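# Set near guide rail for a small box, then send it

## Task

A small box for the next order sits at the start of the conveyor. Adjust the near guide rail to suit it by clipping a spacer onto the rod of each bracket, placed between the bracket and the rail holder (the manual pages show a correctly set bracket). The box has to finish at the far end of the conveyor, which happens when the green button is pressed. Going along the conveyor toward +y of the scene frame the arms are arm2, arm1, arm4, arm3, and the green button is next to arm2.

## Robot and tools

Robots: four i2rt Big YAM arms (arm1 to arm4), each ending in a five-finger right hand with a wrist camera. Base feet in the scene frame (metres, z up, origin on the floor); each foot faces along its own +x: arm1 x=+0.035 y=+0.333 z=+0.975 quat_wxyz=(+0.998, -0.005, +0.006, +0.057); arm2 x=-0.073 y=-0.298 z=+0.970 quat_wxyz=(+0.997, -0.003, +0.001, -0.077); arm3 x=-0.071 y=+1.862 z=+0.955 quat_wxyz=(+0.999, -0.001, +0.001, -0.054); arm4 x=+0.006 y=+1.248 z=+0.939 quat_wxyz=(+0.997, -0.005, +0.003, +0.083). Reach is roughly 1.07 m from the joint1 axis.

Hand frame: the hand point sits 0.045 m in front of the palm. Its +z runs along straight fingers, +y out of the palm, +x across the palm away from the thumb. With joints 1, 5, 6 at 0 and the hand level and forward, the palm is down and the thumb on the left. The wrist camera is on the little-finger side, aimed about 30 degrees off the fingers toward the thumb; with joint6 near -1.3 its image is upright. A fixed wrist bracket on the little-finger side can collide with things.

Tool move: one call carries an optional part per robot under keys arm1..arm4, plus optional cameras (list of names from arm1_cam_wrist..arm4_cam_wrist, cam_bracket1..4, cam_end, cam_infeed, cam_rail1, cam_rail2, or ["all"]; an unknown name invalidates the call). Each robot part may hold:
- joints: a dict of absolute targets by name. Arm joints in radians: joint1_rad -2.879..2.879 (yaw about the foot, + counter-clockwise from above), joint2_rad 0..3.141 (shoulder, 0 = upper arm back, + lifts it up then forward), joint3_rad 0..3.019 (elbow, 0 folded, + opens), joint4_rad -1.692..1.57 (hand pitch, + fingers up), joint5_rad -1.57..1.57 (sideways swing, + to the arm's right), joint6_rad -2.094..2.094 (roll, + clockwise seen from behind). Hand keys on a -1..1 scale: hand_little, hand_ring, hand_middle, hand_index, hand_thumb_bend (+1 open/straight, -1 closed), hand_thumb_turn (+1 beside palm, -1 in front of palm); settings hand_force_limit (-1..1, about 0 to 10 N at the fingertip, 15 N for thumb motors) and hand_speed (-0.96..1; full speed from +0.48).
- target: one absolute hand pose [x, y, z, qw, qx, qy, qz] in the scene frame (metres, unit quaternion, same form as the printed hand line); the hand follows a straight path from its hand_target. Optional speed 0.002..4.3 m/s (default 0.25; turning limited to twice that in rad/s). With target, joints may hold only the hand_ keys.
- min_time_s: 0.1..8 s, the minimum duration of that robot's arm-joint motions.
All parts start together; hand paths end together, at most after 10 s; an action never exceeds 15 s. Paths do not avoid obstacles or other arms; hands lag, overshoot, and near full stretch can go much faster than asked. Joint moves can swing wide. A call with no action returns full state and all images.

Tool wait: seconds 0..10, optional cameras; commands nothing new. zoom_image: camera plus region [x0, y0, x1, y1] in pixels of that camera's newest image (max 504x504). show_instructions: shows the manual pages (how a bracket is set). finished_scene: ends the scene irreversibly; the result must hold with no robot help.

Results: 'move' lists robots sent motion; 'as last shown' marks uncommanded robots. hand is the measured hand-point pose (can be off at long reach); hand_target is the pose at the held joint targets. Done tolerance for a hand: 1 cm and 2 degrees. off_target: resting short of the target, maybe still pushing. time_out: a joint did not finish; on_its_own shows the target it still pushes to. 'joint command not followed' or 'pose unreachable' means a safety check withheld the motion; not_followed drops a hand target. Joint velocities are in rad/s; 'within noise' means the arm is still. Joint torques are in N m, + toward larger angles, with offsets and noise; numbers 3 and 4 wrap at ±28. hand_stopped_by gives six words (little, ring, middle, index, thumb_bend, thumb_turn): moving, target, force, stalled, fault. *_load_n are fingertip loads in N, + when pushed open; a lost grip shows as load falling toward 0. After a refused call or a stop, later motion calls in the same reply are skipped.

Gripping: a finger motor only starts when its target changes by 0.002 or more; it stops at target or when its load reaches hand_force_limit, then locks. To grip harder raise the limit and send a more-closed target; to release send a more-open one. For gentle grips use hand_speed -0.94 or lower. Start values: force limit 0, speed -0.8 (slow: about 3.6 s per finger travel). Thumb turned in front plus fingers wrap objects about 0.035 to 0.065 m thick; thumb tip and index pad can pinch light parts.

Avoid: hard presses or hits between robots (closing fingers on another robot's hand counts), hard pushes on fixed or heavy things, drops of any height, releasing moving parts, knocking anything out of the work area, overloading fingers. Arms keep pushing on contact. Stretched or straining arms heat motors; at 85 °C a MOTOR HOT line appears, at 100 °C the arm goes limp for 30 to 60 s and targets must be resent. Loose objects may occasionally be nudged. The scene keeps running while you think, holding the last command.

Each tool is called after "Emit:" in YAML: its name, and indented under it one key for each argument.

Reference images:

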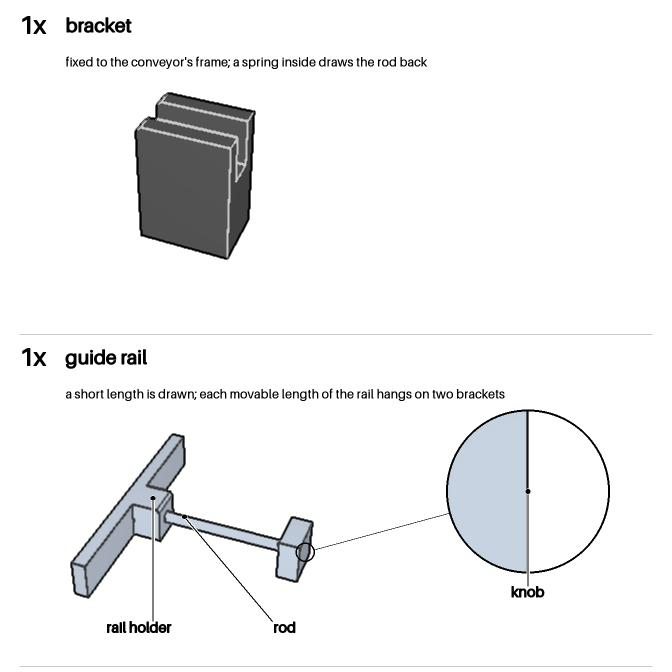

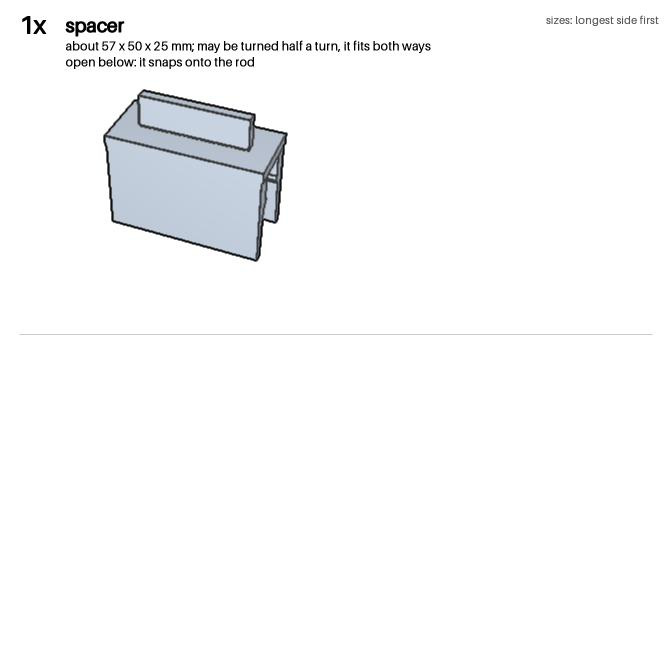

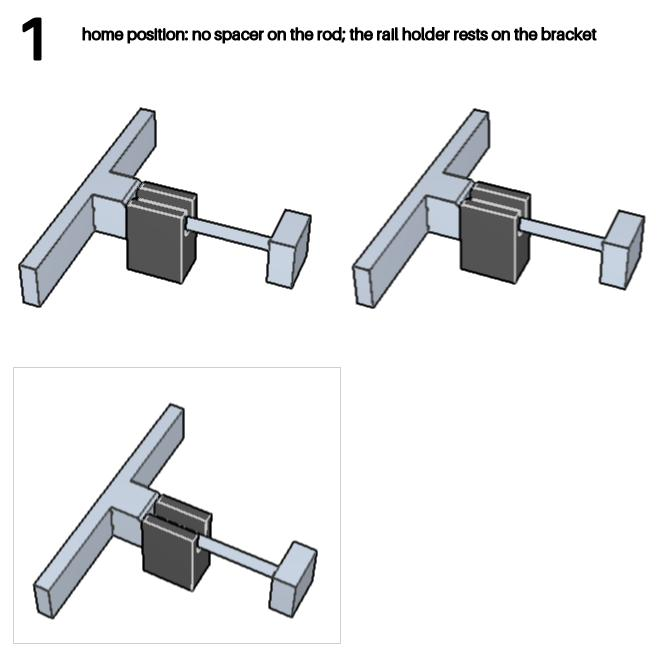

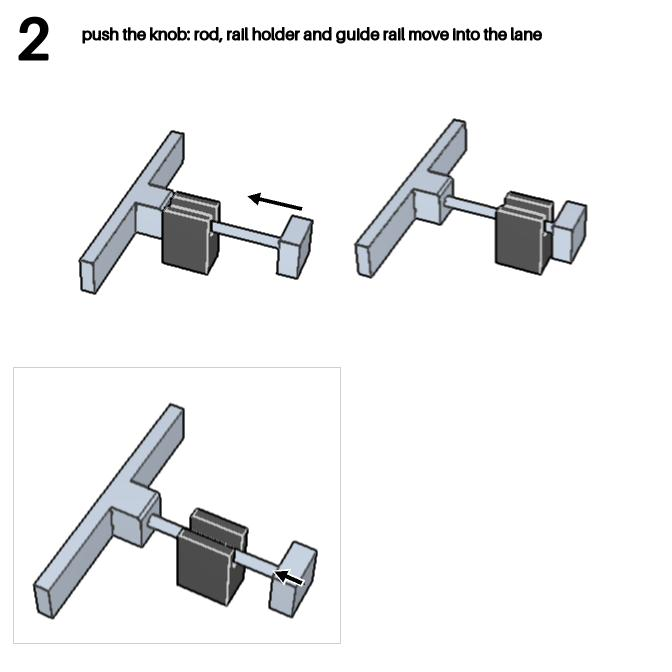

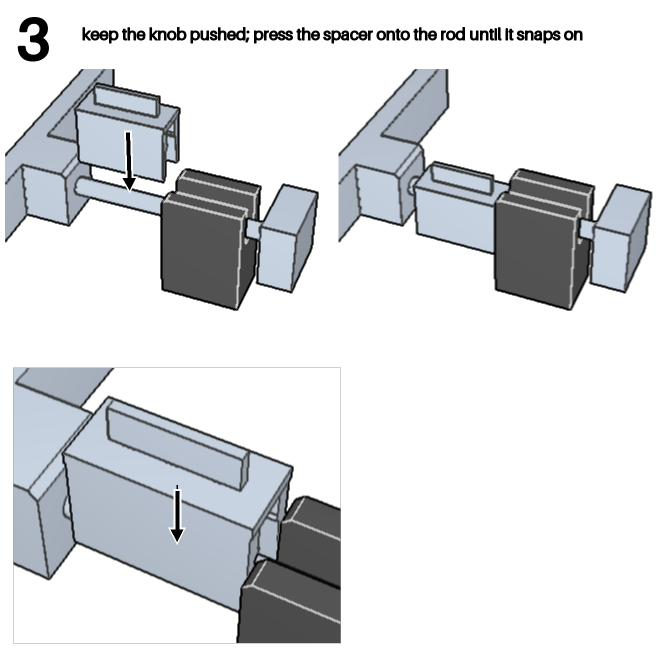

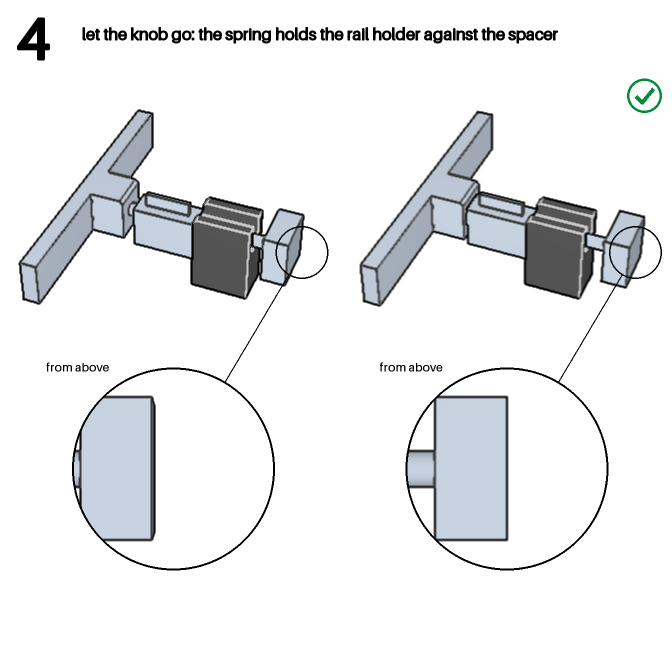

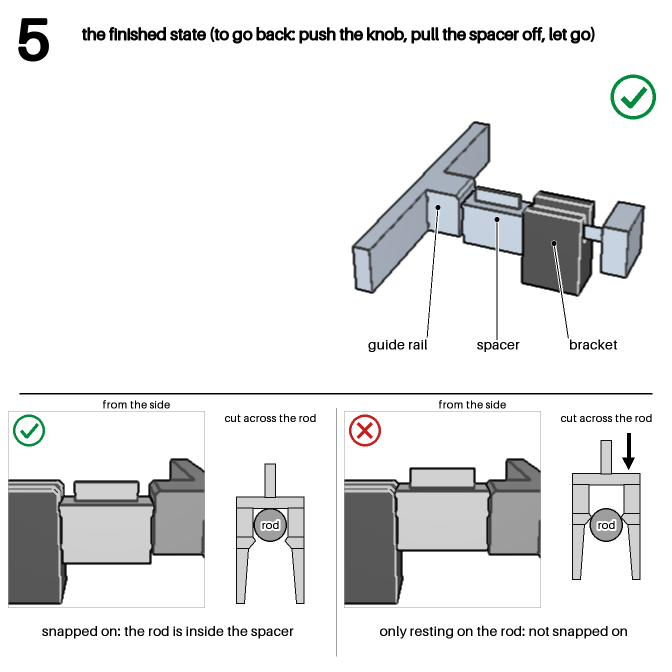

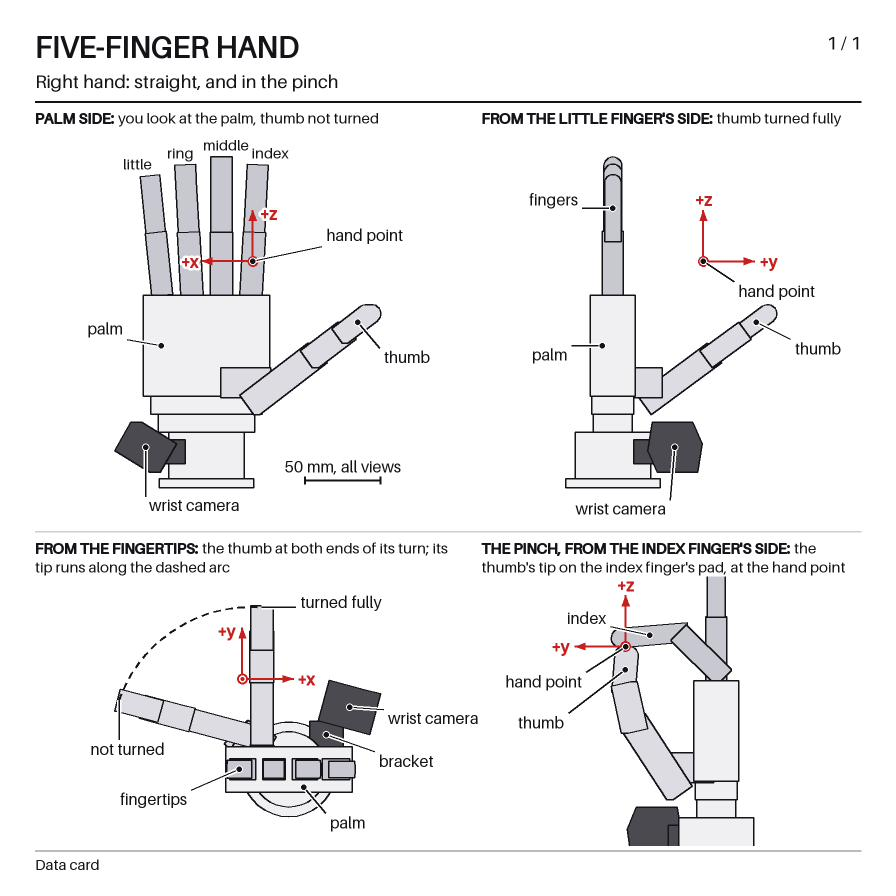

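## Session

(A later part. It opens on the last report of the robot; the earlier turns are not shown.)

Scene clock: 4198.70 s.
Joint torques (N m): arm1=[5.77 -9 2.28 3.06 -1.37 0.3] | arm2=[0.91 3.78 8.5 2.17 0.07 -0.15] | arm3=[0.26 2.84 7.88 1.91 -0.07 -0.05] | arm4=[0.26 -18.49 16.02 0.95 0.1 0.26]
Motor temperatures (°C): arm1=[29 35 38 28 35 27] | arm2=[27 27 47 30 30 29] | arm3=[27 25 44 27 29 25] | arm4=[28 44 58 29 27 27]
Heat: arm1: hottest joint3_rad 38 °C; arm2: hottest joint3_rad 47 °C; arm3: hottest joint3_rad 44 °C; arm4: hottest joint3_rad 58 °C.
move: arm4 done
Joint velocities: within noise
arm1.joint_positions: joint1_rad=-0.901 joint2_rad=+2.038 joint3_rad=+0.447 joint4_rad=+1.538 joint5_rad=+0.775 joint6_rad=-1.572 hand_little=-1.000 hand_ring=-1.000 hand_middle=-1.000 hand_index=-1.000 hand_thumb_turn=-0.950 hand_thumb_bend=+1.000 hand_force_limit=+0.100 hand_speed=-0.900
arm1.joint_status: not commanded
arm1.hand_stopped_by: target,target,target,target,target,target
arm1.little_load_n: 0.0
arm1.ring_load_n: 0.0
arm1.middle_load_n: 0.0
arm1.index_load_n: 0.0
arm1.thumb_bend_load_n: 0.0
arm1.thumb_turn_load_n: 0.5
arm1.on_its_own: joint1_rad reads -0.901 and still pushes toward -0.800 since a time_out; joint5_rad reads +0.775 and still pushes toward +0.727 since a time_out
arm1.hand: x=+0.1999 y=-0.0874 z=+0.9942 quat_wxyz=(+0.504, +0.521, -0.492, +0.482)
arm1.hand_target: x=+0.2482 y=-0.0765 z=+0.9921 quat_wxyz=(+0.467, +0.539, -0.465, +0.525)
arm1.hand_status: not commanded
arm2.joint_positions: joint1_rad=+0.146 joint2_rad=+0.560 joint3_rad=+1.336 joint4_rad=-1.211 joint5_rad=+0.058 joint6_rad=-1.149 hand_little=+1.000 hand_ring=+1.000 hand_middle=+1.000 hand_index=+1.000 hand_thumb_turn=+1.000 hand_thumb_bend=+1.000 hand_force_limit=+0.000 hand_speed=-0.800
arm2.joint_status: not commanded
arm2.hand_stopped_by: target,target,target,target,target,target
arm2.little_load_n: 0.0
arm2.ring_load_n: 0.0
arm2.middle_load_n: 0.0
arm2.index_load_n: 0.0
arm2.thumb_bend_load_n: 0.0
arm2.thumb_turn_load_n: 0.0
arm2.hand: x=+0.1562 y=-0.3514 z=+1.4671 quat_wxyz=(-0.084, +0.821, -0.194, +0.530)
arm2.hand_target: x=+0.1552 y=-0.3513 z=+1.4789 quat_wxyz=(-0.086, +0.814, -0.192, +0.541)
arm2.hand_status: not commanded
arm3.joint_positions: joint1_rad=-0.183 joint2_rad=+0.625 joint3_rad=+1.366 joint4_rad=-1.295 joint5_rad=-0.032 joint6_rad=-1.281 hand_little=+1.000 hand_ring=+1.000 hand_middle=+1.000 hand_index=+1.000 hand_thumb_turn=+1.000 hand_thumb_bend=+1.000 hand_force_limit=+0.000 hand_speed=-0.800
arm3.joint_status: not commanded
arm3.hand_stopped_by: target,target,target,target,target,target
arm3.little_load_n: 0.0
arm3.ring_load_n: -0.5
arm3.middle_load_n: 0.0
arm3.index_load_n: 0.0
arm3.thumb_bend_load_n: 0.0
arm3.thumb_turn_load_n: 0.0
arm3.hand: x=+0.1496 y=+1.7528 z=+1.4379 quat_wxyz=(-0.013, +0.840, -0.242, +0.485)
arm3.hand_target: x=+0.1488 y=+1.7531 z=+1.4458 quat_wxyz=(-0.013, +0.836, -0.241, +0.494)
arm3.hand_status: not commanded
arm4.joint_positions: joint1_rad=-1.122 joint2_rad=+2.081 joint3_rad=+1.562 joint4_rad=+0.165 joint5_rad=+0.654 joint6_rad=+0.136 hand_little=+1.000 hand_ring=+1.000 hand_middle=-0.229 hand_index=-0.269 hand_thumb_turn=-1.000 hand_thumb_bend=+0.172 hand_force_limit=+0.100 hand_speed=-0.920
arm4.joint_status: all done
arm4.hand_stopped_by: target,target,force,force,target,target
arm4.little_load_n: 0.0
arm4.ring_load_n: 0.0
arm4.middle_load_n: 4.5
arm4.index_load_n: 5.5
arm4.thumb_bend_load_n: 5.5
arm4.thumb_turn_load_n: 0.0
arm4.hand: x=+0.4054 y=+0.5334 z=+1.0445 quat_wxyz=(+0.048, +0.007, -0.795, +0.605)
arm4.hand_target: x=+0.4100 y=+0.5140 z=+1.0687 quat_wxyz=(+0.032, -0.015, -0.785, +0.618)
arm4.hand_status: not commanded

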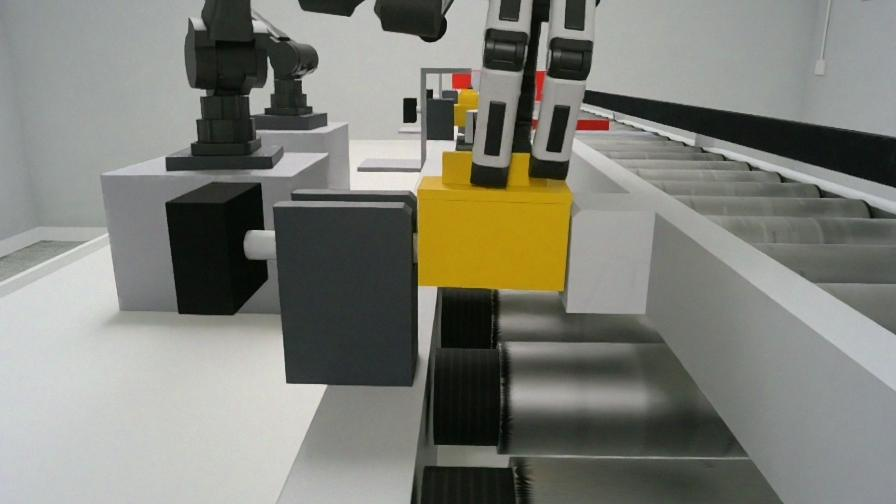

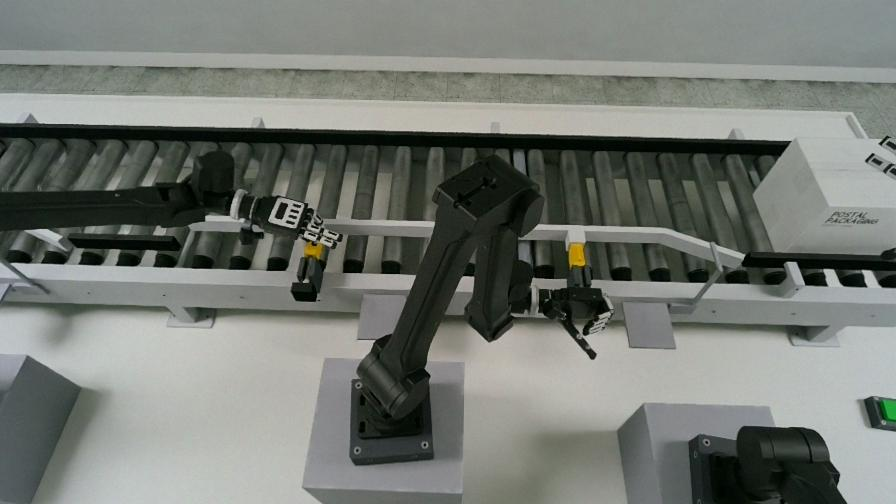

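Emit:
move:
  arm4: {"joints":{"joint1_rad":-1.138,"joint2_rad":2.104,"joint3_rad":1.527,"joint4_rad":0.285},"min_time_s":2.5}
  cameras: ["cam_bracket1","cam_rail1"]

Emit:
zoom_image:
  camera: "cam_bracket1"
  region: [400, 140, 600, 340]

Scene clock: 4232.87 s.
Joint torques (N m): arm1=[6.59 -8.59 2.29 3.1 -1.35 0.28] | arm2=[0.97 3.84 8.49 2.15 0.07 -0.15] | arm3=[0.21 2.84 7.88 1.92 -0.08 -0.06] | arm4=[0.21 -18.08 10.11 2.35 0.06 0.22]
Motor temperatures (°C): arm1=[29 35 38 28 36 27] | arm2=[27 27 47 30 30 29] | arm3=[27 25 44 27 29 25] | arm4=[28 43 58 29 27 27]
Heat: arm1: hottest joint3_rad 38 °C; arm2: hottest joint3_rad 47 °C; arm3: hottest joint3_rad 44 °C; arm4: hottest joint3_rad 58 °C.
move: arm4 done
Joint velocities: within noise
arm1, arm2, arm3: as last shown
arm1.joint_positions: joint1_rad=-0.900 joint2_rad=+2.039 joint3_rad=+0.447 joint4_rad=+1.538 joint5_rad=+0.775 joint6_rad=-1.572 hand_little=-1.000 hand_ring=-1.000 hand_middle=-1.000 hand_index=-1.000 hand_thumb_turn=-0.950 hand_thumb_bend=+1.000 hand_force_limit=+0.100 hand_speed=-0.900
arm1.on_its_own: joint1_rad reads -0.900 and still pushes toward -0.800 since a time_out; joint5_rad reads +0.775 and still pushes toward +0.727 since a time_out
arm1.hand: x=+0.2004 y=-0.0870 z=+0.9935 quat_wxyz=(+0.503, +0.522, -0.492, +0.482)
arm1.hand_target: x=+0.2479 y=-0.0765 z=+0.9915 quat_wxyz=(+0.467, +0.539, -0.465, +0.524)
arm3.ring_load_n: 0.0
arm4.joint_positions: joint1_rad=-1.125 joint2_rad=+2.090 joint3_rad=+1.527 joint4_rad=+0.260 joint5_rad=+0.654 joint6_rad=+0.144 hand_little=+1.000 hand_ring=+1.000 hand_middle=-0.229 hand_index=-0.269 hand_thumb_turn=-1.000 hand_thumb_bend=+0.172 hand_force_limit=+0.100 hand_speed=-0.920
arm4.joint_status: all done
arm4.hand_stopped_by: target,target,force,force,target,target
arm4.little_load_n: 0.0
arm4.ring_load_n: 0.0
arm4.middle_load_n: 4.5
arm4.index_load_n: 6.5
arm4.thumb_bend_load_n: 4.5
arm4.thumb_turn_load_n: 0.0
arm4.hand: x=+0.4040 y=+0.5314 z=+1.0391 quat_wxyz=(+0.035, -0.006, -0.783, +0.621)
arm4.hand_target: x=+0.3989 y=+0.5242 z=+1.0340 quat_wxyz=(+0.028, -0.021, -0.780, +0.625)
arm4.hand_status: not commanded

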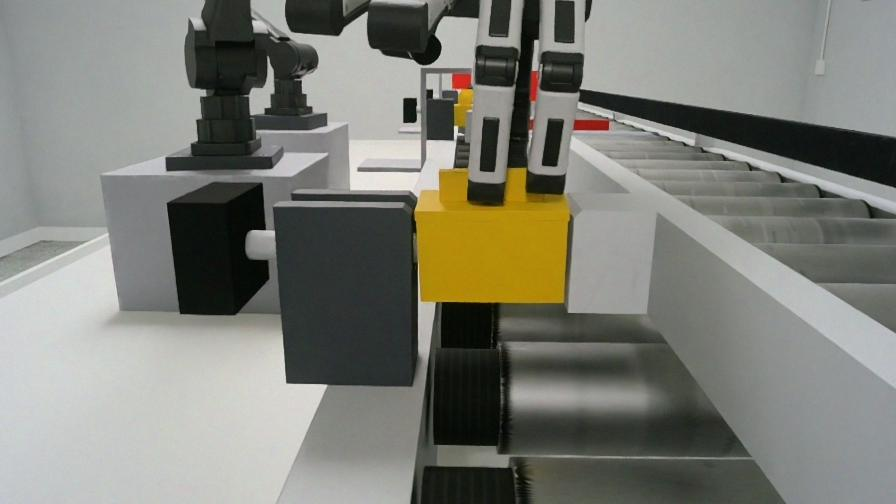

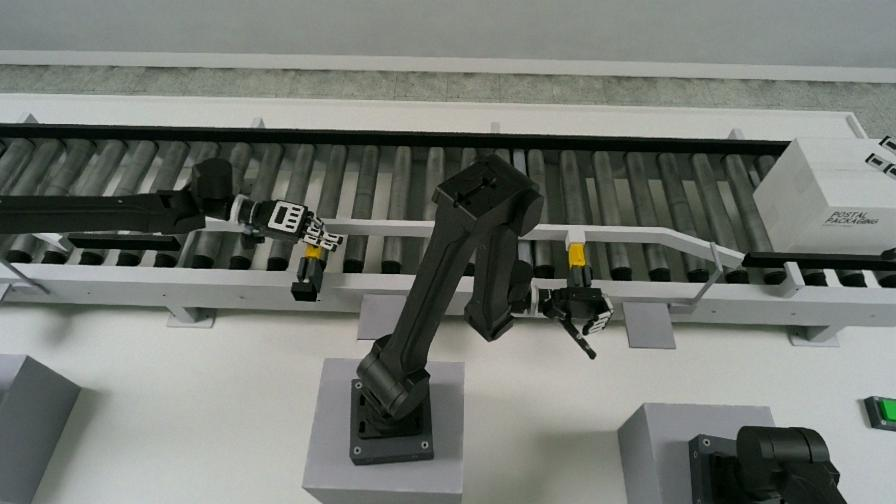

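Scaled by 2.520.

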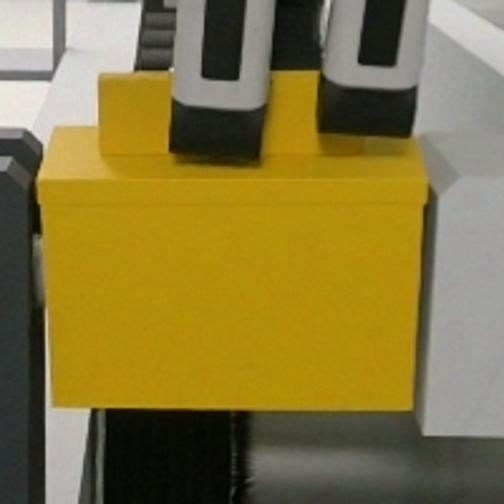

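Emit:
move:
  arm4: {"joints":{"joint3_rad":1.497,"joint4_rad":0.335},"min_time_s":2}
  cameras: ["cam_bracket1","cam_rail1"]

Emit:
zoom_image:
  camera: "cam_bracket1"
  region: [400, 140, 600, 340]

Scene clock: 4245.97 s.
Joint torques (N m): arm1=[5.95 -9.05 2.37 2.99 -1.37 0.26] | arm2=[1.03 3.84 8.51 2.15 0.07 -0.15] | arm3=[0.21 2.84 7.87 1.91 -0.08 -0.05] | arm4=[0.15 -18.14 9.46 2.14 0.05 0.22]
Motor temperatures (°C): arm1=[29 35 38 28 36 27] | arm2=[27 27 47 30 30 29] | arm3=[27 25 44 27 29 25] | arm4=[28 42 58 29 27 27]
Heat: arm1: hottest joint3_rad 38 °C; arm2: hottest joint3_rad 47 °C; arm3: hottest joint3_rad 44 °C; arm4: hottest joint3_rad 58 °C.
move: arm4 done
Joint velocities: within noise
arm1, arm2, arm3: as last shown
arm1.thumb_turn_load_n: 0.0
arm1.on_its_own: joint1_rad reads -0.900 and still pushes toward -0.800 since a time_out; joint5_rad reads +0.775 and still pushes toward +0.727 since a time_out
arm2.middle_load_n: -0.5
arm4.joint_positions: joint1_rad=-1.125 joint2_rad=+2.090 joint3_rad=+1.501 joint4_rad=+0.314 joint5_rad=+0.654 joint6_rad=+0.142 hand_little=+1.000 hand_ring=+1.000 hand_middle=-0.229 hand_index=-0.269 hand_thumb_turn=-1.000 hand_thumb_bend=+0.172 hand_force_limit=+0.100 hand_speed=-0.920
arm4.joint_status: all done
arm4.hand_stopped_by: target,target,force,force,target,target
arm4.little_load_n: 0.0
arm4.ring_load_n: 0.0
arm4.middle_load_n: 4.5
arm4.index_load_n: 6.5
arm4.thumb_bend_load_n: 4.5
arm4.thumb_turn_load_n: 0.0
arm4.hand: x=+0.4028 y=+0.5330 z=+1.0369 quat_wxyz=(+0.030, -0.011, -0.776, +0.630)
arm4.hand_target: x=+0.3961 y=+0.5280 z=+1.0278 quat_wxyz=(+0.025, -0.023, -0.776, +0.630)
arm4.hand_status: not commanded

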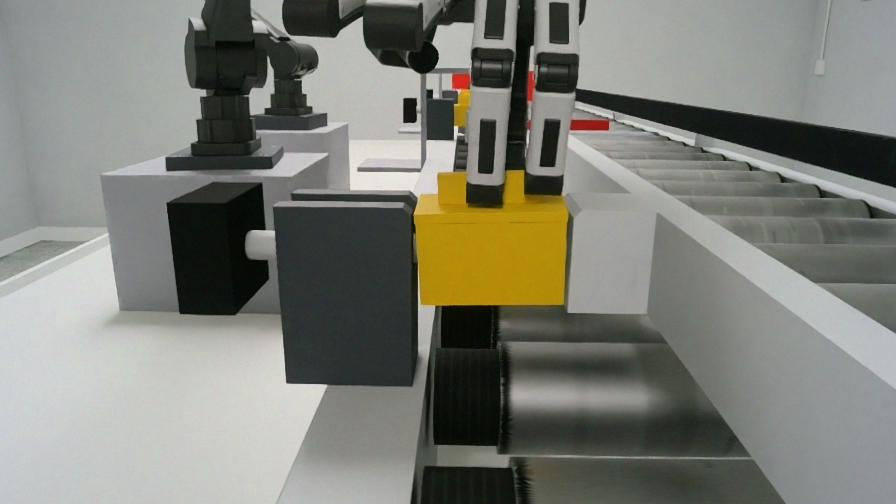

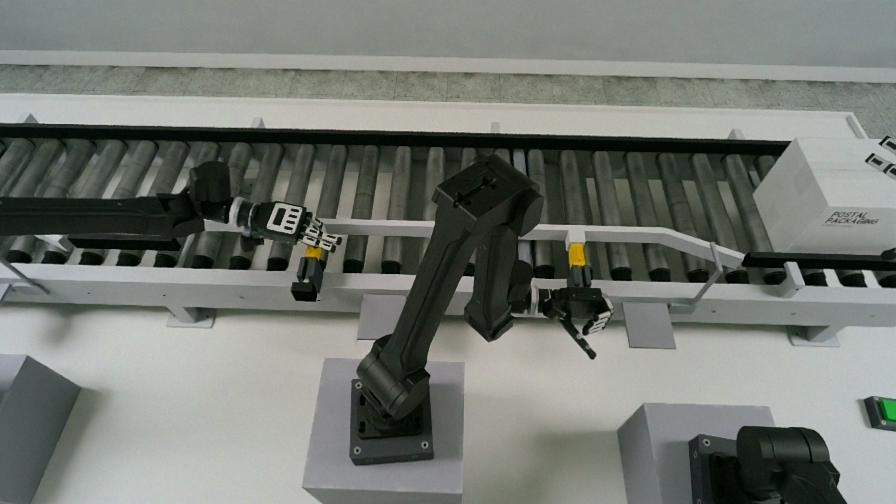

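Scaled by 2.520.

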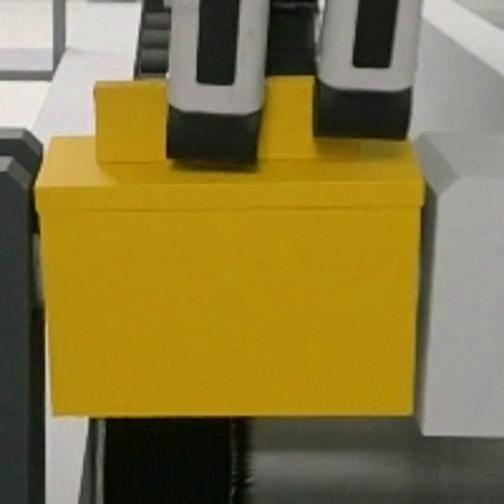

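Emit:
move:
  arm4: {"joints":{"joint3_rad":1.478,"joint4_rad":0.357},"min_time_s":2}
  cameras: ["cam_bracket1"]

Emit:
zoom_image:
  camera: "cam_bracket1"
  region: [400, 140, 600, 340]

Scene clock: 4264.93 s.
Joint torques (N m): arm1=[6.07 -8.82 2.25 2.93 -1.39 0.3] | arm2=[0.91 3.78 8.49 2.17 0.07 -0.15] | arm3=[0.26 2.84 7.88 1.91 -0.08 -0.05] | arm4=[0.09 -17.9 8.9 1.92 0.04 0.22]
Motor temperatures (°C): arm1=[29 35 38 28 36 27] | arm2=[27 27 47 30 30 29] | arm3=[27 25 44 27 29 25] | arm4=[28 41 56 29 27 27]
Heat: arm1: hottest joint3_rad 38 °C; arm2: hottest joint3_rad 47 °C; arm3: hottest joint3_rad 44 °C; arm4: hottest joint3_rad 56 °C.
move: arm4 done
Joint velocities: within noise
arm1, arm2, arm3: as last shown
arm1.thumb_turn_load_n: 0.5
arm1.on_its_own: joint1_rad reads -0.900 and still pushes toward -0.800 since a time_out; joint5_rad reads +0.775 and still pushes toward +0.727 since a time_out
arm2.middle_load_n: 0.0
arm4.joint_positions: joint1_rad=-1.125 joint2_rad=+2.090 joint3_rad=+1.490 joint4_rad=+0.343 joint5_rad=+0.654 joint6_rad=+0.142 hand_little=+1.000 hand_ring=+1.000 hand_middle=-0.229 hand_index=-0.269 hand_thumb_turn=-1.000 hand_thumb_bend=+0.172 hand_force_limit=+0.100 hand_speed=-0.920
arm4.joint_status: all done
arm4.hand_stopped_by: target,target,force,force,target,target
arm4.little_load_n: 0.0
arm4.ring_load_n: 0.0
arm4.middle_load_n: 5.0
arm4.index_load_n: 6.5
arm4.thumb_bend_load_n: 4.5
arm4.thumb_turn_load_n: 0.0
arm4.hand: x=+0.4028 y=+0.5331 z=+1.0377 quat_wxyz=(+0.025, -0.015, -0.771, +0.636)
arm4.hand_target: x=+0.3946 y=+0.5302 z=+1.0244 quat_wxyz=(+0.023, -0.025, -0.774, +0.632)
arm4.hand_status: not commanded

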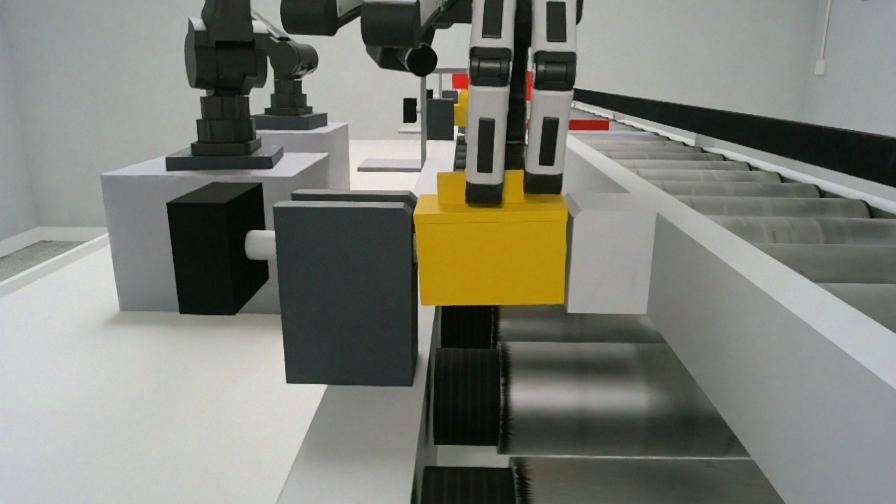

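Scaled by 2.520.

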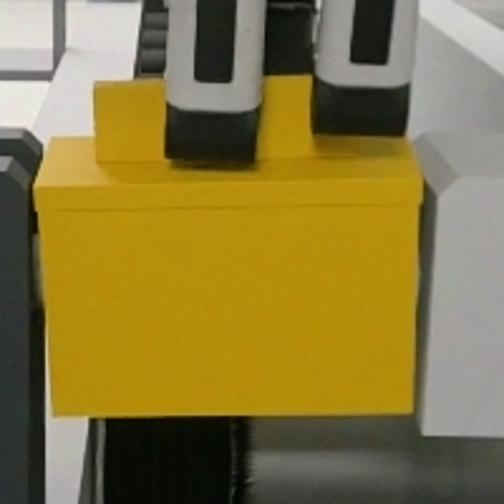

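Emit:
move:
  arm4: {"joints":{"joint2_rad":2.145,"joint3_rad":1.445,"joint4_rad":0.33},"min_time_s":2}
  cameras: ["cam_bracket1"]

Emit:
zoom_image:
  camera: "cam_bracket1"
  region: [400, 140, 600, 340]

Scene clock: 4276.40 s.
Joint torques (N m): arm1=[6.18 -8.76 2.26 3.19 -1.38 0.27] | arm2=[0.97 3.72 8.51 2.17 0.07 -0.15] | arm3=[0.26 2.84 7.88 1.91 -0.07 -0.05] | arm4=[0.26 -14.51 6.48 0.8 0.09 0.13]
Motor temperatures (°C): arm1=[29 35 38 28 36 27] | arm2=[27 27 47 30 30 29] | arm3=[27 25 44 27 29 25] | arm4=[28 41 55 29 27 27]
Heat: arm1: hottest joint3_rad 38 °C; arm2: hottest joint3_rad 47 °C; arm3: hottest joint3_rad 44 °C; arm4: hottest joint3_rad 55 °C.
move: arm4 done
Joint velocities: within noise
arm1, arm2, arm3: as last shown
arm1.joint_positions: joint1_rad=-0.900 joint2_rad=+2.039 joint3_rad=+0.447 joint4_rad=+1.538 joint5_rad=+0.777 joint6_rad=-1.572 hand_little=-1.000 hand_ring=-1.000 hand_middle=-1.000 hand_index=-1.000 hand_thumb_turn=-0.950 hand_thumb_bend=+1.000 hand_force_limit=+0.100 hand_speed=-0.900
arm1.thumb_turn_load_n: 0.0
arm1.on_its_own: joint1_rad reads -0.900 and still pushes toward -0.800 since a time_out; joint5_rad reads +0.777 and still pushes toward +0.727 since a time_out
arm1.hand: x=+0.2001 y=-0.0869 z=+0.9936 quat_wxyz=(+0.504, +0.521, -0.492, +0.482)
arm1.hand_target: x=+0.2478 y=-0.0765 z=+0.9915 quat_wxyz=(+0.467, +0.539, -0.466, +0.524)
arm2.index_load_n: -0.5
arm3.ring_load_n: -0.5
arm4.joint_positions: joint1_rad=-1.125 joint2_rad=+2.088 joint3_rad=+1.481 joint4_rad=+0.343 joint5_rad=+0.654 joint6_rad=+0.163 hand_little=+1.000 hand_ring=+1.000 hand_middle=-0.229 hand_index=-0.269 hand_thumb_turn=-1.000 hand_thumb_bend=+0.172 hand_force_limit=+0.100 hand_speed=-0.920
arm4.joint_status: all done
arm4.hand_stopped_by: target,target,force,force,target,target
arm4.little_load_n: 0.0
arm4.ring_load_n: 0.0
arm4.middle_load_n: 6.0
arm4.index_load_n: 6.0
arm4.thumb_bend_load_n: 4.0
arm4.thumb_turn_load_n: 0.0
arm4.hand: x=+0.4023 y=+0.5354 z=+1.0345 quat_wxyz=(+0.020, -0.021, -0.773, +0.634)
arm4.hand_target: x=+0.3837 y=+0.5456 z=+0.9694 quat_wxyz=(+0.043, -0.011, -0.799, +0.600)
arm4.hand_status: not commanded

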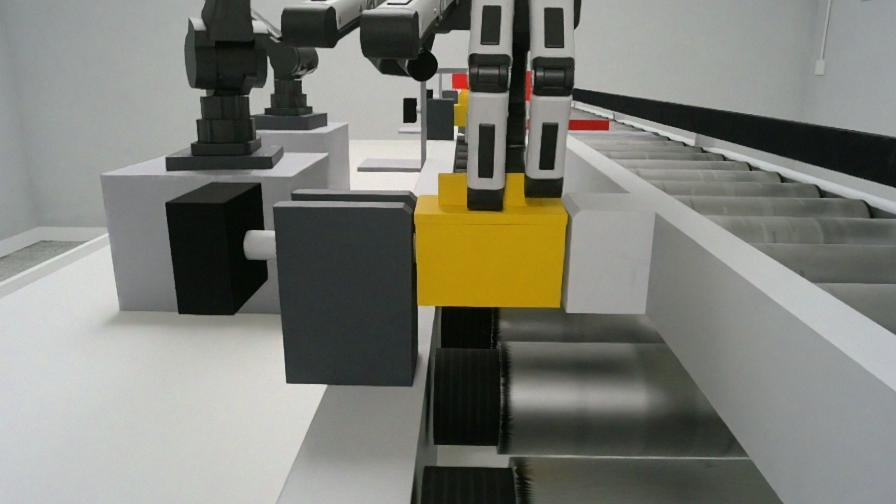

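Scaled by 2.520.

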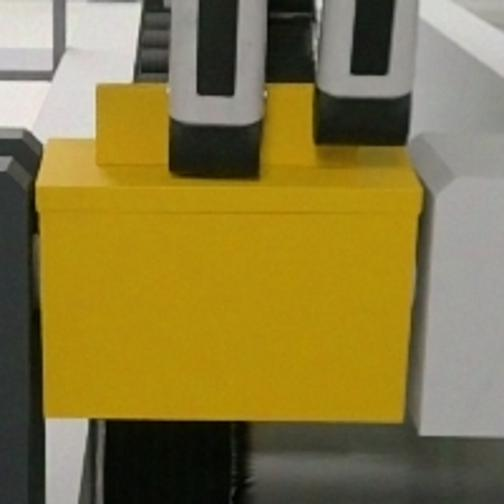

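Emit:
move:
  arm4: {"joints":{"joint2_rad":2.20,"joint3_rad":1.405,"joint4_rad":0.30},"min_time_s":2}
  cameras: ["cam_bracket1"]

Emit:
zoom_image:
  camera: "cam_bracket1"
  region: [400, 140, 600, 340]

Scene clock: 4285.47 s.
Joint torques (N m): arm1=[6.71 -8.7 2.33 2.97 -1.43 0.27] | arm2=[0.97 3.78 8.49 2.15 0.07 -0.15] | arm3=[0.21 2.84 7.88 1.91 -0.08 -0.05] | arm4=[0.09 -10.87 4.1 -0.66 0.23 0.04]
Motor temperatures (°C): arm1=[29 35 38 28 36 27] | arm2=[27 27 47 30 30 29] | arm3=[27 25 44 27 29 25] | arm4=[28 41 54 29 27 27]
Heat: arm1: hottest joint3_rad 38 °C; arm2: hottest joint3_rad 47 °C; arm3: hottest joint3_rad 44 °C; arm4: hottest joint3_rad 54 °C.
move: arm4 off_target
Joint velocities: within noise
arm1, arm2, arm3: as last shown
arm1.thumb_turn_load_n: 0.5
arm1.on_its_own: joint1_rad reads -0.900 and still pushes toward -0.800 since a time_out; joint5_rad reads +0.777 and still pushes toward +0.727 since a time_out
arm1.hand_target: x=+0.2479 y=-0.0765 z=+0.9915 quat_wxyz=(+0.467, +0.539, -0.465, +0.524)
arm2.index_load_n: 0.0
arm3.ring_load_n: 0.0
arm4.joint_positions: joint1_rad=-1.125 joint2_rad=+2.099 joint3_rad=+1.467 joint4_rad=+0.361 joint5_rad=+0.653 joint6_rad=+0.173 hand_little=+1.000 hand_ring=+1.000 hand_middle=-0.228 hand_index=-0.269 hand_thumb_turn=-1.000 hand_thumb_bend=+0.172 hand_force_limit=+0.100 hand_speed=-0.920
arm4.joint_status: joint4_rad off_target (ended at +0.361, target +0.300); the others done
arm4.hand_stopped_by: target,target,force,force,target,target
arm4.little_load_n: 0.0
arm4.ring_load_n: 0.0
arm4.middle_load_n: 6.0
arm4.index_load_n: 6.5
arm4.thumb_bend_load_n: 3.0
arm4.thumb_turn_load_n: 0.5
arm4.hand: x=+0.4013 y=+0.5377 z=+1.0231 quat_wxyz=(+0.018, -0.023, -0.775, +0.632)
arm4.hand_target: x=+0.3682 y=+0.5663 z=+0.9045 quat_wxyz=(+0.070, +0.009, -0.823, +0.563)
arm4.hand_status: not commanded

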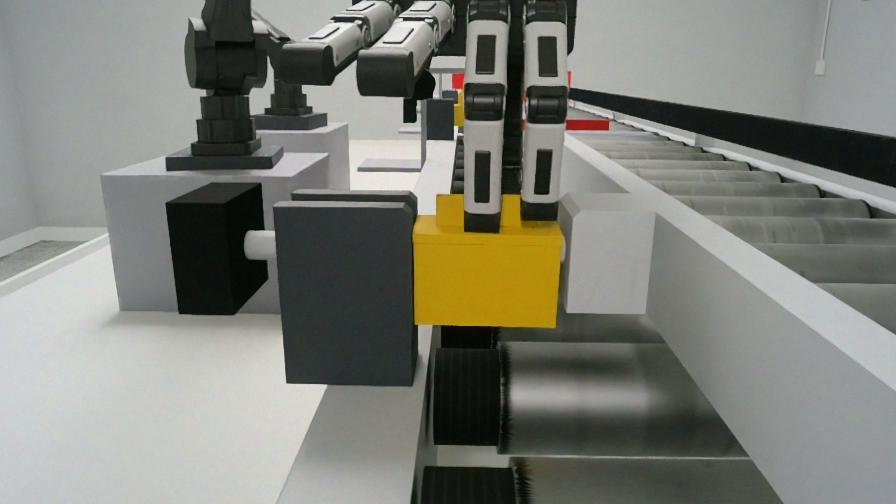

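Scaled by 2.520.

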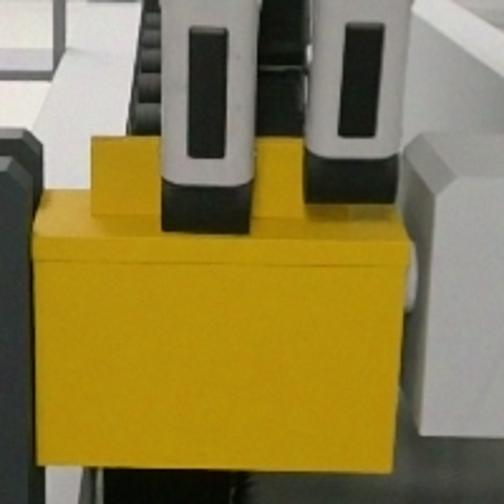

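Emit:
move:
  arm4: {"joints":{"joint2_rad":2.115,"joint3_rad":1.49,"joint4_rad":0.372},"min_time_s":1.5}

Emit:
move:
  arm4: {"joints":{"hand_speed":-0.8,"hand_index":0.1,"hand_middle":0.1,"hand_thumb_bend":0.6}}
  cameras: ["cam_bracket1","arm4_cam_wrist"]

Emit:
zoom_image:
  camera: "cam_bracket1"
  region: [400, 140, 600, 340]

Scene clock: 4291.47 s.
Joint torques (N m): arm1=[6.36 -8.23 2.18 3.21 -1.42 0.28] | arm2=[1.03 3.84 8.5 2.15 0.07 -0.15] | arm3=[0.21 2.84 7.88 1.91 -0.07 -0.05] | arm4=[0.21 -17.49 11.45 1.24 0.23 0.05]
Motor temperatures (°C): arm1=[29 35 38 28 36 27] | arm2=[27 27 47 30 30 29] | arm3=[27 25 44 27 29 25] | arm4=[28 41 53 29 27 27]
Heat: arm1: hottest joint3_rad 38 °C; arm2: hottest joint3_rad 47 °C; arm3: hottest joint3_rad 44 °C; arm4: hottest joint3_rad 53 °C.
move: arm4 done
Joint velocities: within noise
arm1, arm2, arm3: as last shown
arm1.joint_positions: joint1_rad=-0.898 joint2_rad=+2.039 joint3_rad=+0.447 joint4_rad=+1.538 joint5_rad=+0.777 joint6_rad=-1.572 hand_little=-1.000 hand_ring=-1.000 hand_middle=-1.000 hand_index=-1.000 hand_thumb_turn=-0.950 hand_thumb_bend=+1.000 hand_force_limit=+0.100 hand_speed=-0.900
arm1.on_its_own: joint1_rad reads -0.898 and still pushes toward -0.800 since a time_out; joint5_rad reads +0.777 and still pushes toward +0.727 since a time_out
arm1.hand: x=+0.2007 y=-0.0866 z=+0.9936 quat_wxyz=(+0.503, +0.522, -0.492, +0.482)
arm1.hand_target: x=+0.2485 y=-0.0761 z=+0.9915 quat_wxyz=(+0.467, +0.539, -0.465, +0.524)
arm2.thumb_turn_load_n: 0.5
arm4.joint_positions: joint1_rad=-1.125 joint2_rad=+2.098 joint3_rad=+1.470 joint4_rad=+0.361 joint5_rad=+0.651 joint6_rad=+0.173 hand_little=+1.000 hand_ring=+1.000 hand_middle=-0.228 hand_index=-0.269 hand_thumb_turn=-1.000 hand_thumb_bend=+0.172 hand_force_limit=+0.100 hand_speed=-0.920
arm4.joint_status: all done
arm4.hand_stopped_by: target,target,force,force,target,target
arm4.little_load_n: 0.0
arm4.ring_load_n: 0.0
arm4.middle_load_n: 6.0
arm4.index_load_n: 6.5
arm4.thumb_bend_load_n: 3.0
arm4.thumb_turn_load_n: 0.0
arm4.hand: x=+0.4023 y=+0.5368 z=+1.0259 quat_wxyz=(+0.016, -0.024, -0.774, +0.633)
arm4.hand_target: x=+0.3965 y=+0.5276 z=+1.0213 quat_wxyz=(+0.020, -0.029, -0.774, +0.633)
arm4.hand_status: not commanded
pictures: none

Scene clock: 4293.47 s.
Joint torques (N m): arm1=[5.6 -8.64 2.36 2.92 -1.4 0.29] | arm2=[0.97 3.72 8.51 2.15 0.07 -0.15] | arm3=[0.26 2.84 7.88 1.91 -0.08 -0.05] | arm4=[0.21 -17.73 11.19 1.2 0.22 0.05]
Motor temperatures (°C): arm1=[29 35 38 28 36 27] | arm2=[27 27 47 30 30 29] | arm3=[27 25 44 27 29 25] | arm4=[28 41 53 29 27 27]
Heat: arm1: hottest joint3_rad 38 °C; arm2: hottest joint3_rad 47 °C; arm3: hottest joint3_rad 44 °C; arm4: hottest joint3_rad 53 °C.
move: arm4 done
Joint velocities: within noise
arm1, arm2, arm3: as last shown
arm1.thumb_turn_load_n: 0.0
arm1.on_its_own: joint1_rad reads -0.898 and still pushes toward -0.800 since a time_out; joint5_rad reads +0.777 and still pushes toward +0.727 since a time_out
arm2.thumb_turn_load_n: 0.0
arm3.little_load_n: 0.5
arm3.index_load_n: 0.5
arm4.joint_positions: joint1_rad=-1.125 joint2_rad=+2.099 joint3_rad=+1.473 joint4_rad=+0.361 joint5_rad=+0.649 joint6_rad=+0.173 hand_little=+1.000 hand_ring=+1.000 hand_middle=+0.100 hand_index=+0.100 hand_thumb_turn=-1.000 hand_thumb_bend=+0.600 hand_force_limit=+0.100 hand_speed=-0.800
arm4.joint_status: all done
arm4.hand_stopped_by: target,target,target,target,target,target
arm4.little_load_n: 0.0
arm4.ring_load_n: 0.0
arm4.middle_load_n: 0.0
arm4.index_load_n: 0.0
arm4.thumb_bend_load_n: 0.0
arm4.thumb_turn_load_n: 0.0
arm4.hand: x=+0.4032 y=+0.5361 z=+1.0263 quat_wxyz=(+0.016, -0.023, -0.773, +0.633)
arm4.hand_target: x=+0.3968 y=+0.5277 z=+1.0203 quat_wxyz=(+0.020, -0.029, -0.774, +0.632)
arm4.hand_status: not commanded
pictures: arm4_cam_wrist, cam_bracket1

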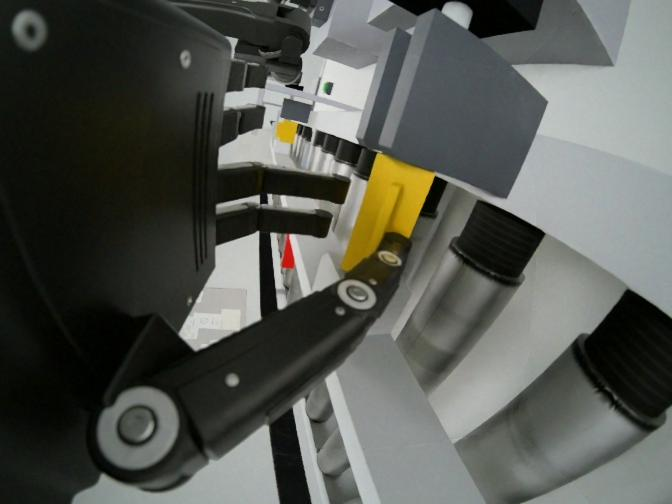

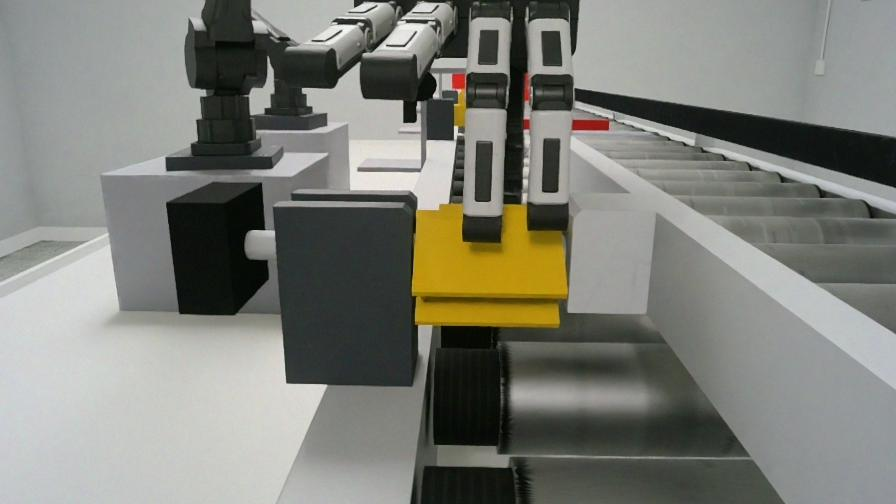

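Scaled by 2.520.

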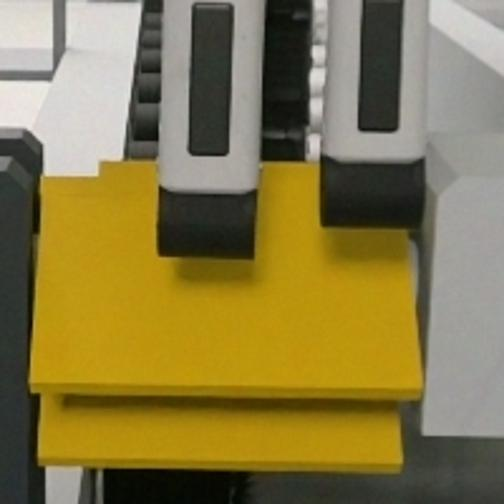

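Emit:
move:
  arm4: {"joints":{"joint3_rad":1.58},"min_time_s":2}
  cameras: ["cam_bracket1","arm4_cam_wrist"]

Emit:
zoom_image:
  camera: "cam_bracket1"
  region: [400, 140, 600, 340]

Scene clock: 4322.90 s.
Joint torques (N m): arm1=[6.18 -8.64 2.26 2.95 -1.38 0.27] | arm2=[0.97 3.78 8.51 2.15 0.07 -0.15] | arm3=[0.21 2.84 7.87 1.92 -0.08 -0.05] | arm4=[0.15 -18.02 14.84 1.25 0.2 0.06]
Motor temperatures (°C): arm1=[29 35 37 28 36 27] | arm2=[27 27 47 30 30 29] | arm3=[27 25 44 27 29 25] | arm4=[28 41 52 29 27 27]
Heat: arm1: hottest joint3_rad 37 °C; arm2: hottest joint3_rad 47 °C; arm3: hottest joint3_rad 44 °C; arm4: hottest joint3_rad 52 °C.
move: arm4 done
Joint velocities: within noise
arm1.joint_positions: joint1_rad=-0.898 joint2_rad=+2.039 joint3_rad=+0.447 joint4_rad=+1.538 joint5_rad=+0.777 joint6_rad=-1.572 hand_little=-1.000 hand_ring=-1.000 hand_middle=-1.000 hand_index=-1.000 hand_thumb_turn=-0.950 hand_thumb_bend=+1.000 hand_force_limit=+0.100 hand_speed=-0.900
arm1.joint_status: not commanded
arm1.hand_stopped_by: target,target,target,target,target,target
arm1.little_load_n: 0.0
arm1.ring_load_n: 0.0
arm1.middle_load_n: 0.0
arm1.index_load_n: 0.0
arm1.thumb_bend_load_n: 0.0
arm1.thumb_turn_load_n: 0.0
arm1.on_its_own: joint1_rad reads -0.898 and still pushes toward -0.800 since a time_out; joint5_rad reads +0.777 and still pushes toward +0.727 since a time_out
arm1.hand: x=+0.2007 y=-0.0866 z=+0.9936 quat_wxyz=(+0.503, +0.522, -0.492, +0.482)
arm1.hand_target: x=+0.2485 y=-0.0761 z=+0.9915 quat_wxyz=(+0.467, +0.539, -0.465, +0.524)
arm1.hand_status: not commanded
arm2.joint_positions: joint1_rad=+0.146 joint2_rad=+0.560 joint3_rad=+1.336 joint4_rad=-1.211 joint5_rad=+0.058 joint6_rad=-1.149 hand_little=+1.000 hand_ring=+1.000 hand_middle=+1.000 hand_index=+1.000 hand_thumb_turn=+1.000 hand_thumb_bend=+1.000 hand_force_limit=+0.000 hand_speed=-0.800
arm2.joint_status: not commanded
arm2.hand_stopped_by: target,target,target,target,target,target
arm2.little_load_n: 0.0
arm2.ring_load_n: 0.0
arm2.middle_load_n: 0.0
arm2.index_load_n: 0.0
arm2.thumb_bend_load_n: 0.0
arm2.thumb_turn_load_n: 0.0
arm2.hand: x=+0.1562 y=-0.3514 z=+1.4671 quat_wxyz=(-0.084, +0.821, -0.194, +0.530)
arm2.hand_target: x=+0.1552 y=-0.3513 z=+1.4789 quat_wxyz=(-0.086, +0.814, -0.192, +0.541)
arm2.hand_status: not commanded
arm3.joint_positions: joint1_rad=-0.183 joint2_rad=+0.625 joint3_rad=+1.366 joint4_rad=-1.295 joint5_rad=-0.032 joint6_rad=-1.281 hand_little=+1.000 hand_ring=+1.000 hand_middle=+1.000 hand_index=+1.000 hand_thumb_turn=+1.000 hand_thumb_bend=+1.000 hand_force_limit=+0.000 hand_speed=-0.800
arm3.joint_status: not commanded
arm3.hand_stopped_by: target,target,target,target,target,target
arm3.little_load_n: 0.0
arm3.ring_load_n: 0.0
arm3.middle_load_n: 0.0
arm3.index_load_n: 0.0
arm3.thumb_bend_load_n: 0.0
arm3.thumb_turn_load_n: 0.0
arm3.hand: x=+0.1496 y=+1.7528 z=+1.4379 quat_wxyz=(-0.013, +0.840, -0.242, +0.485)
arm3.hand_target: x=+0.1488 y=+1.7531 z=+1.4458 quat_wxyz=(-0.013, +0.836, -0.241, +0.494)
arm3.hand_status: not commanded
arm4.joint_positions: joint1_rad=-1.125 joint2_rad=+2.102 joint3_rad=+1.529 joint4_rad=+0.361 joint5_rad=+0.649 joint6_rad=+0.173 hand_little=+1.000 hand_ring=+1.000 hand_middle=+0.100 hand_index=+0.100 hand_thumb_turn=-1.000 hand_thumb_bend=+0.600 hand_force_limit=+0.100 hand_speed=-0.800
arm4.joint_status: all done
arm4.hand_stopped_by: target,target,target,target,target,target
arm4.little_load_n: 0.0
arm4.ring_load_n: 0.0
arm4.middle_load_n: 0.0
arm4.index_load_n: 0.0
arm4.thumb_bend_load_n: 0.0
arm4.thumb_turn_load_n: 0.0
arm4.hand: x=+0.4137 y=+0.5217 z=+1.0543 quat_wxyz=(+0.003, -0.033, -0.760, +0.649)
arm4.hand_target: x=+0.4136 y=+0.5042 z=+1.0709 quat_wxyz=(-0.002, -0.045, -0.750, +0.660)
arm4.hand_status: not commanded
pictures: arm4_cam_wrist, cam_bracket1

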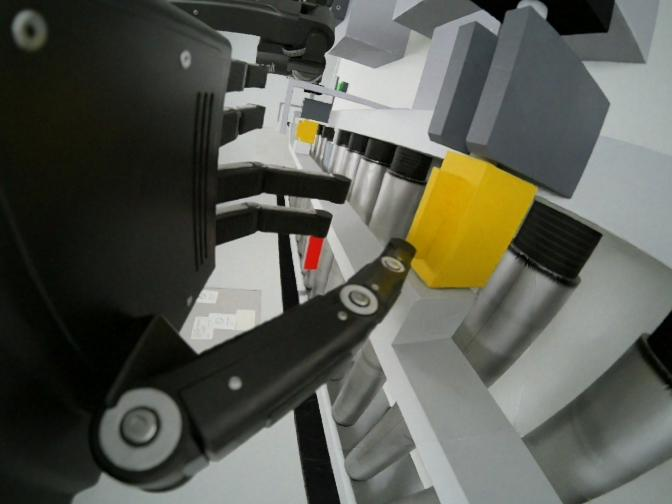

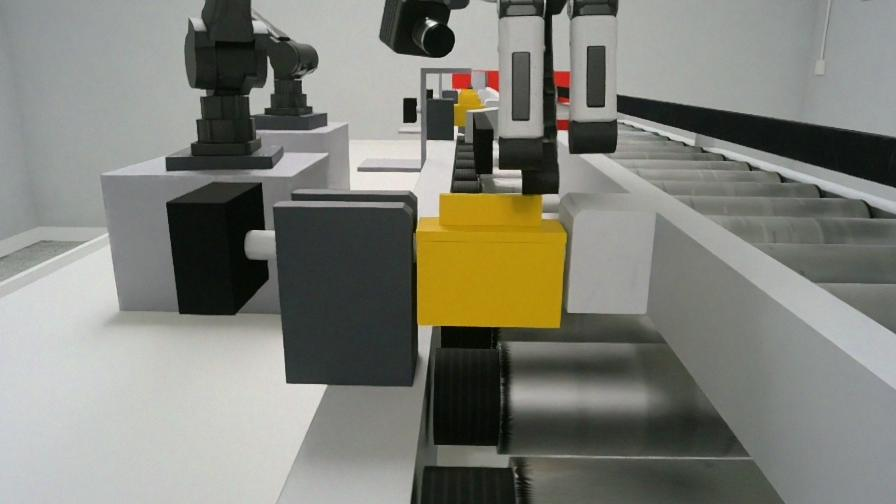

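Scaled by 2.520.

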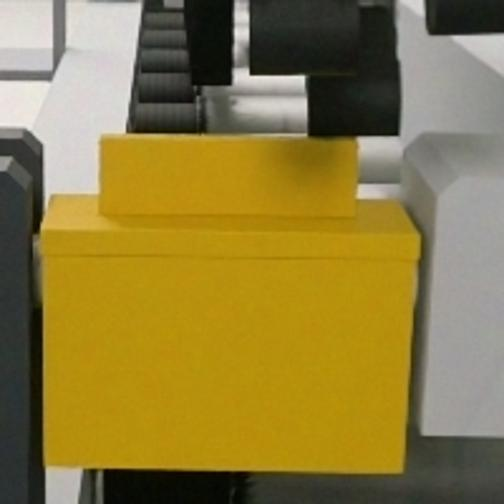

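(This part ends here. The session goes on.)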